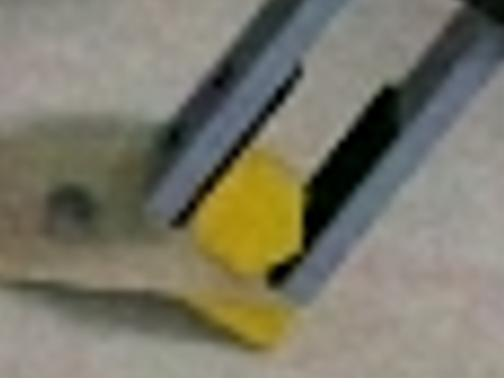

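Scene clock: 910.03 s.
left_arm: end_effector_position=(+0.6064, -0.3951, +0.0574) position_measured=166 object_status=2 end_effector_quat_wxyz=(+0.195, -0.467, +0.696, -0.509) | right_arm: end_effector_position=(+0.5611, +0.4306, +0.0477) position_measured=135 object_status=2 end_effector_quat_wxyz=(-0.001, +0.000, +1.000, +0.000)
Joint positions: left_arm=[-0.837 -0.735 2.016 -3.997 -1.366 -3.459] | right_arm=[3.985 -2.215 -1.449 -1.05 1.572 -0.726]
Joint torques (N m): left_arm=[-6.3 -48.21 4.67 -0.96 1.95 -0.47] | right_arm=[5.15 50.71 14.46 0.87 -1.57 -1.57]
Wrist force (N): left_arm=[-0.2 -5.4 0.8] | right_arm=[-0.8 0.7 -3.1]
Wrist torque (N m): left_arm=[-0.69 -0.17 -0.33] | right_arm=[0.07 0.01 0.09]
Wrist force, peak (N): left_arm=[0.6 -8.3 -0.6] | right_arm=[-1.3 0.3 -4.0]
Hand target: left_arm +0.6064, -0.3950, +0.0574; +0.195, -0.467, +0.696, -0.509 (not the last commanded pose) | right_arm +0.5611, +0.4306, +0.0477; -0.001, +0.000, +1.000, +0.000
Off the commanded pose: left_arm 0.001 m, 0 deg | right_arm 0.000 m, 0 deg.
move: contact (left_arm)

>>> move(target=[-0.00023,-0.00201,0.00019,0,0,0,-1,-0.4,-1,0,0,0,0,0,0,-1,-0.7,-0.7], speed=0.01)

>>> move(target=[-0.00136,0.0059,0.0027,0,0,0,-1,-0.4,-1,0,0,0,0,0,0,-1,-0.7,-0.7], speed=0.008, stop_force=3)

>>> move(target=[-0.00008,-0.0009,-0.00216,0,0,0,-1,-0.4,-1,0,0,0,0,0,0,-1,-0.7,-0.7], speed=0.01)

>>> move(target=[-0.00136,0.0059,0.0027,0,0,0,-1,-0.4,-1,0,0,0,0,0,0,-1,-0.7,-0.7], speed=0.008, stop_force=3)

>>> move(target=[0.0019,-0.001,-0.00094,0,0,0,-1,-0.4,-1,0,0,0,0,0,0,-1,-0.7,-0.7], speed=0.01)

>>> move(target=[-0.00136,0.0059,0.0027,0,0,0,-1,-0.4,-1,0,0,0,0,0,0,-1,-0.7,-0.7], speed=0.008, stop_force=3)

>>> move(target=[0.00076,-0.00206,0.0008,0,0,0,-1,-0.4,-1,0,0,0,0,0,0,-1,-0.7,-0.7], speed=0.01)

>>> move(target=[-0.00136,0.0059,0.0027,0,0,0,-1,-0.4,-1,0,0,0,0,0,0,-1,-0.7,-0.7], speed=0.008, stop_force=3)

Scene clock: 926.37 s.
left_arm: end_effector_position=(+0.6070, -0.3951, +0.0584) position_measured=166 object_status=2 end_effector_quat_wxyz=(+0.195, -0.467, +0.696, -0.509) | right_arm: end_effector_position=(+0.5611, +0.4306, +0.0477) position_measured=135 object_status=2 end_effector_quat_wxyz=(-0.001, +0.000, +1.000, +0.000)
Joint positions: left_arm=[-0.836 -0.737 2.015 -3.994 -1.367 -3.459] | right_arm=[3.985 -2.215 -1.449 -1.05 1.572 -0.726]
Joint torques (N m): left_arm=[10.27 -50.48 -21.96 -1.75 -2.36 1.66] | right_arm=[5.44 53.07 14.78 0.85 -1.48 -1.2]
Wrist force (N): left_arm=[-0.3 -3.3 2.2] | right_arm=[-0.3 1.4 -2.0]
Wrist torque (N m): left_arm=[-0.63 -0.15 -0.35] | right_arm=[0.06 -0.02 0.05]
Wrist force, peak (N): left_arm=[-0.4 -5.8 0.9] | right_arm=[-0.6 0.9 -3.3]
Hand target: left_arm +0.6071, -0.3950, +0.0584; +0.195, -0.467, +0.696, -0.509 | right_arm +0.5611, +0.4306, +0.0477; -0.001, +0.000, +1.000, +0.000
Off the commanded pose: left_arm 0.000 m, 0 deg | right_arm 0.000 m, 0 deg.
move: done

Scene clock: 927.77 s.
left_arm: end_effector_position=(+0.6071, -0.3951, +0.0574) position_measured=166 object_status=2 end_effector_quat_wxyz=(+0.195, -0.467, +0.696, -0.509) | right_arm: end_effector_position=(+0.5611, +0.4306, +0.0477) position_measured=135 object_status=2 end_effector_quat_wxyz=(-0.001, +0.000, +1.000, +0.000)
Joint positions: left_arm=[-0.836 -0.734 2.015 -3.996 -1.367 -3.459] | right_arm=[3.985 -2.215 -1.449 -1.05 1.572 -0.726]
Joint torques (N m): left_arm=[9.6 -49.17 4.38 -1.33 -2.18 1.03] | right_arm=[4.65 53.73 14.7 0.77 -1.21 -1.2]
Wrist force (N): left_arm=[0.2 -5.4 1.0] | right_arm=[-0.4 1.0 -2.9]
Wrist torque (N m): left_arm=[-0.68 -0.17 -0.34] | right_arm=[0.06 -0.01 0.07]
Wrist force, peak (N): left_arm=[0.4 -8.3 -1.0] | right_arm=[-1.0 0.4 -4.1]
Hand target: left_arm +0.6071, -0.3951, +0.0574; +0.195, -0.467, +0.696, -0.509 (not the last commanded pose) | right_arm +0.5611, +0.4306, +0.0477; -0.001, +0.000, +1.000, +0.000
Off the commanded pose: left_arm 0.003 m, 0 deg | right_arm 0.000 m, 0 deg.
move: contact (left_arm)

Scene clock: 928.27 s.
left_arm: end_effector_position=(+0.6064, -0.3943, +0.0584) position_measured=166 object_status=2 end_effector_quat_wxyz=(+0.195, -0.467, +0.696, -0.509) | right_arm: end_effector_position=(+0.5611, +0.4306, +0.0477) position_measured=135 object_status=2 end_effector_quat_wxyz=(-0.001, +0.000, +1.000, +0.000)
Joint positions: left_arm=[-0.836 -0.737 2.018 -3.996 -1.367 -3.459] | right_arm=[3.985 -2.215 -1.449 -1.05 1.572 -0.726]
Joint torques (N m): left_arm=[-7.1 -49.04 3.64 -6.15 0.69 -0.33] | right_arm=[3.97 52.04 15.66 0.74 -1.32 -1.4]
Wrist force (N): left_arm=[-0.1 -3.2 2.1] | right_arm=[-0.1 1.6 -2.3]
Wrist torque (N m): left_arm=[-0.62 -0.17 -0.36] | right_arm=[0.08 -0.04 0.06]
Wrist force, peak (N): left_arm=[-0.1 -5.3 1.0] | right_arm=[-0.3 1.7 -2.8]
Hand target: left_arm +0.6064, -0.3944, +0.0584; +0.195, -0.467, +0.696, -0.509 | right_arm +0.5611, +0.4306, +0.0477; -0.001, +0.000, +1.000, +0.000
Off the commanded pose: left_arm 0.000 m, 0 deg | right_arm 0.000 m, 0 deg.
move: done

Scene clock: 929.53 s.
left_arm: end_effector_position=(+0.6063, -0.3943, +0.0574) position_measured=166 object_status=2 end_effector_quat_wxyz=(+0.195, -0.467, +0.696, -0.509) | right_arm: end_effector_position=(+0.5611, +0.4306, +0.0477) position_measured=135 object_status=2 end_effector_quat_wxyz=(-0.001, +0.000, +1.000, +0.000)
Joint positions: left_arm=[-0.836 -0.735 2.018 -3.998 -1.367 -3.459] | right_arm=[3.985 -2.215 -1.449 -1.05 1.572 -0.726]
Joint torques (N m): left_arm=[-3.62 -47.52 4.62 -0.84 -0.58 -0.57] | right_arm=[4.53 50.81 14.22 0.78 -1.32 -1.51]
Wrist force (N): left_arm=[0.3 -6.1 1.4] | right_arm=[0.4 1.3 -3.1]
Wrist torque (N m): left_arm=[-0.70 -0.16 -0.33] | right_arm=[0.07 -0.09 0.04]
Wrist force, peak (N): left_arm=[0.9 -9.1 -0.6] | right_arm=[-0.9 0.7 -4.0]
Hand target: left_arm +0.6063, -0.3943, +0.0574; +0.195, -0.467, +0.696, -0.509 (not the last commanded pose) | right_arm +0.5611, +0.4306, +0.0477; -0.001, +0.000, +1.000, +0.000
Off the commanded pose: left_arm 0.003 m, 0 deg | right_arm 0.000 m, 0 deg.
move: contact (left_arm)

Scene clock: 930.03 s.
left_arm: end_effector_position=(+0.6056, -0.3949, +0.0584) position_measured=166 object_status=2 end_effector_quat_wxyz=(+0.195, -0.467, +0.696, -0.509) | right_arm: end_effector_position=(+0.5611, +0.4306, +0.0477) position_measured=135 object_status=2 end_effector_quat_wxyz=(-0.001, +0.000, +1.000, +0.000)
Joint positions: left_arm=[-0.838 -0.738 2.019 -3.996 -1.365 -3.46] | right_arm=[3.985 -2.215 -1.449 -1.05 1.572 -0.726]
Joint torques (N m): left_arm=[-11.29 -50.7 4.2 -1.58 2.89 -1.63] | right_arm=[5.41 50.89 14.91 0.89 -1.27 -1.25]
Wrist force (N): left_arm=[-0.2 -3.2 2.3] | right_arm=[-0.5 1.3 -2.5]
Wrist torque (N m): left_arm=[-0.61 -0.15 -0.31] | right_arm=[0.04 0.00 0.06]
Wrist force, peak (N): left_arm=[0.3 -5.9 1.5] | right_arm=[0.0 1.4 -3.2]
Hand target: left_arm +0.6056, -0.3950, +0.0584; +0.195, -0.467, +0.696, -0.509 | right_arm +0.5611, +0.4306, +0.0477; -0.001, +0.000, +1.000, +0.000
Off the commanded pose: left_arm 0.000 m, 0 deg | right_arm 0.000 m, 0 deg.
move: done

Scene clock: 931.30 s.
left_arm: end_effector_position=(+0.6055, -0.3949, +0.0575) position_measured=166 object_status=2 end_effector_quat_wxyz=(+0.195, -0.467, +0.696, -0.509) | right_arm: end_effector_position=(+0.5611, +0.4306, +0.0477) position_measured=135 object_status=2 end_effector_quat_wxyz=(-0.001, +0.000, +1.000, +0.000)
Joint positions: left_arm=[-0.838 -0.736 2.019 -3.998 -1.365 -3.46] | right_arm=[3.985 -2.215 -1.449 -1.05 1.572 -0.726]
Joint torques (N m): left_arm=[-8.73 -48.43 4.46 -1.03 1.69 -1.93] | right_arm=[5.32 53.04 15.33 1.08 -1.49 -1.28]
Wrist force (N): left_arm=[0.1 -5.2 1.6] | right_arm=[-0.8 1.5 -3.0]
Wrist torque (N m): left_arm=[-0.65 -0.15 -0.28] | right_arm=[0.09 0.08 0.04]
Wrist force, peak (N): left_arm=[0.7 -7.8 -0.1] | right_arm=[-0.2 1.6 -3.5]
Hand target: left_arm +0.6055, -0.3949, +0.0575; +0.195, -0.467, +0.696, -0.509 (not the last commanded pose) | right_arm +0.5611, +0.4306, +0.0477; -0.001, +0.000, +1.000, +0.000
Off the commanded pose: left_arm 0.003 m, 0 deg | right_arm 0.000 m, 0 deg.
move: contact (left_arm)

Scene clock: 931.80 s.
left_arm: end_effector_position=(+0.6062, -0.3956, +0.0584) position_measured=166 object_status=2 end_effector_quat_wxyz=(+0.195, -0.467, +0.696, -0.509) | right_arm: end_effector_position=(+0.5611, +0.4306, +0.0477) position_measured=135 object_status=2 end_effector_quat_wxyz=(-0.001, +0.000, +1.000, +0.000)
Joint positions: left_arm=[-0.838 -0.738 2.017 -3.994 -1.365 -3.46] | right_arm=[3.985 -2.215 -1.449 -1.05 1.572 -0.726]
Joint torques (N m): left_arm=[5.12 -49.66 -20.98 -1.91 -1.91 0.08] | right_arm=[4.72 52.05 15.32 0.9 -1.67 -1.26]
Wrist force (N): left_arm=[-0.3 -3.2 2.2] | right_arm=[-0.6 1.1 -2.2]
Wrist torque (N m): left_arm=[-0.62 -0.15 -0.31] | right_arm=[0.02 0.04 0.05]
Wrist force, peak (N): left_arm=[0.0 -5.3 1.6] | right_arm=[-0.1 1.4 -2.8]
Hand target: left_arm +0.6062, -0.3956, +0.0585; +0.195, -0.467, +0.696, -0.509 | right_arm +0.5611, +0.4306, +0.0477; -0.001, +0.000, +1.000, +0.000
Off the commanded pose: left_arm 0.000 m, 0 deg | right_arm 0.000 m, 0 deg.
move: done

Scene clock: 933.20 s.
left_arm: end_effector_position=(+0.6062, -0.3956, +0.0574) position_measured=166 object_status=2 end_effector_quat_wxyz=(+0.195, -0.467, +0.696, -0.509) | right_arm: end_effector_position=(+0.5611, +0.4306, +0.0477) position_measured=135 object_status=2 end_effector_quat_wxyz=(-0.001, +0.000, +1.000, +0.000)
Joint positions: left_arm=[-0.838 -0.735 2.016 -3.996 -1.365 -3.46] | right_arm=[3.985 -2.215 -1.449 -1.05 1.572 -0.726]
Joint torques (N m): left_arm=[4.45 -49.03 4.47 -1.16 -2.1 -0.57] | right_arm=[4.84 51.52 14.92 0.78 -1.41 -1.31]
Wrist force (N): left_arm=[0.0 -5.6 1.0] | right_arm=[-0.4 0.9 -2.8]
Wrist torque (N m): left_arm=[-0.68 -0.17 -0.28] | right_arm=[0.06 0.00 0.06]
Wrist force, peak (N): left_arm=[0.4 -9.0 -1.2] | right_arm=[-0.9 -0.1 -4.1]
Hand target: left_arm +0.6062, -0.3956, +0.0574; +0.195, -0.467, +0.696, -0.509 (not the last commanded pose) | right_arm +0.5611, +0.4306, +0.0477; -0.001, +0.000, +1.000, +0.000
Off the commanded pose: left_arm 0.003 m, 0 deg | right_arm 0.000 m, 0 deg.
move: contact (left_arm)


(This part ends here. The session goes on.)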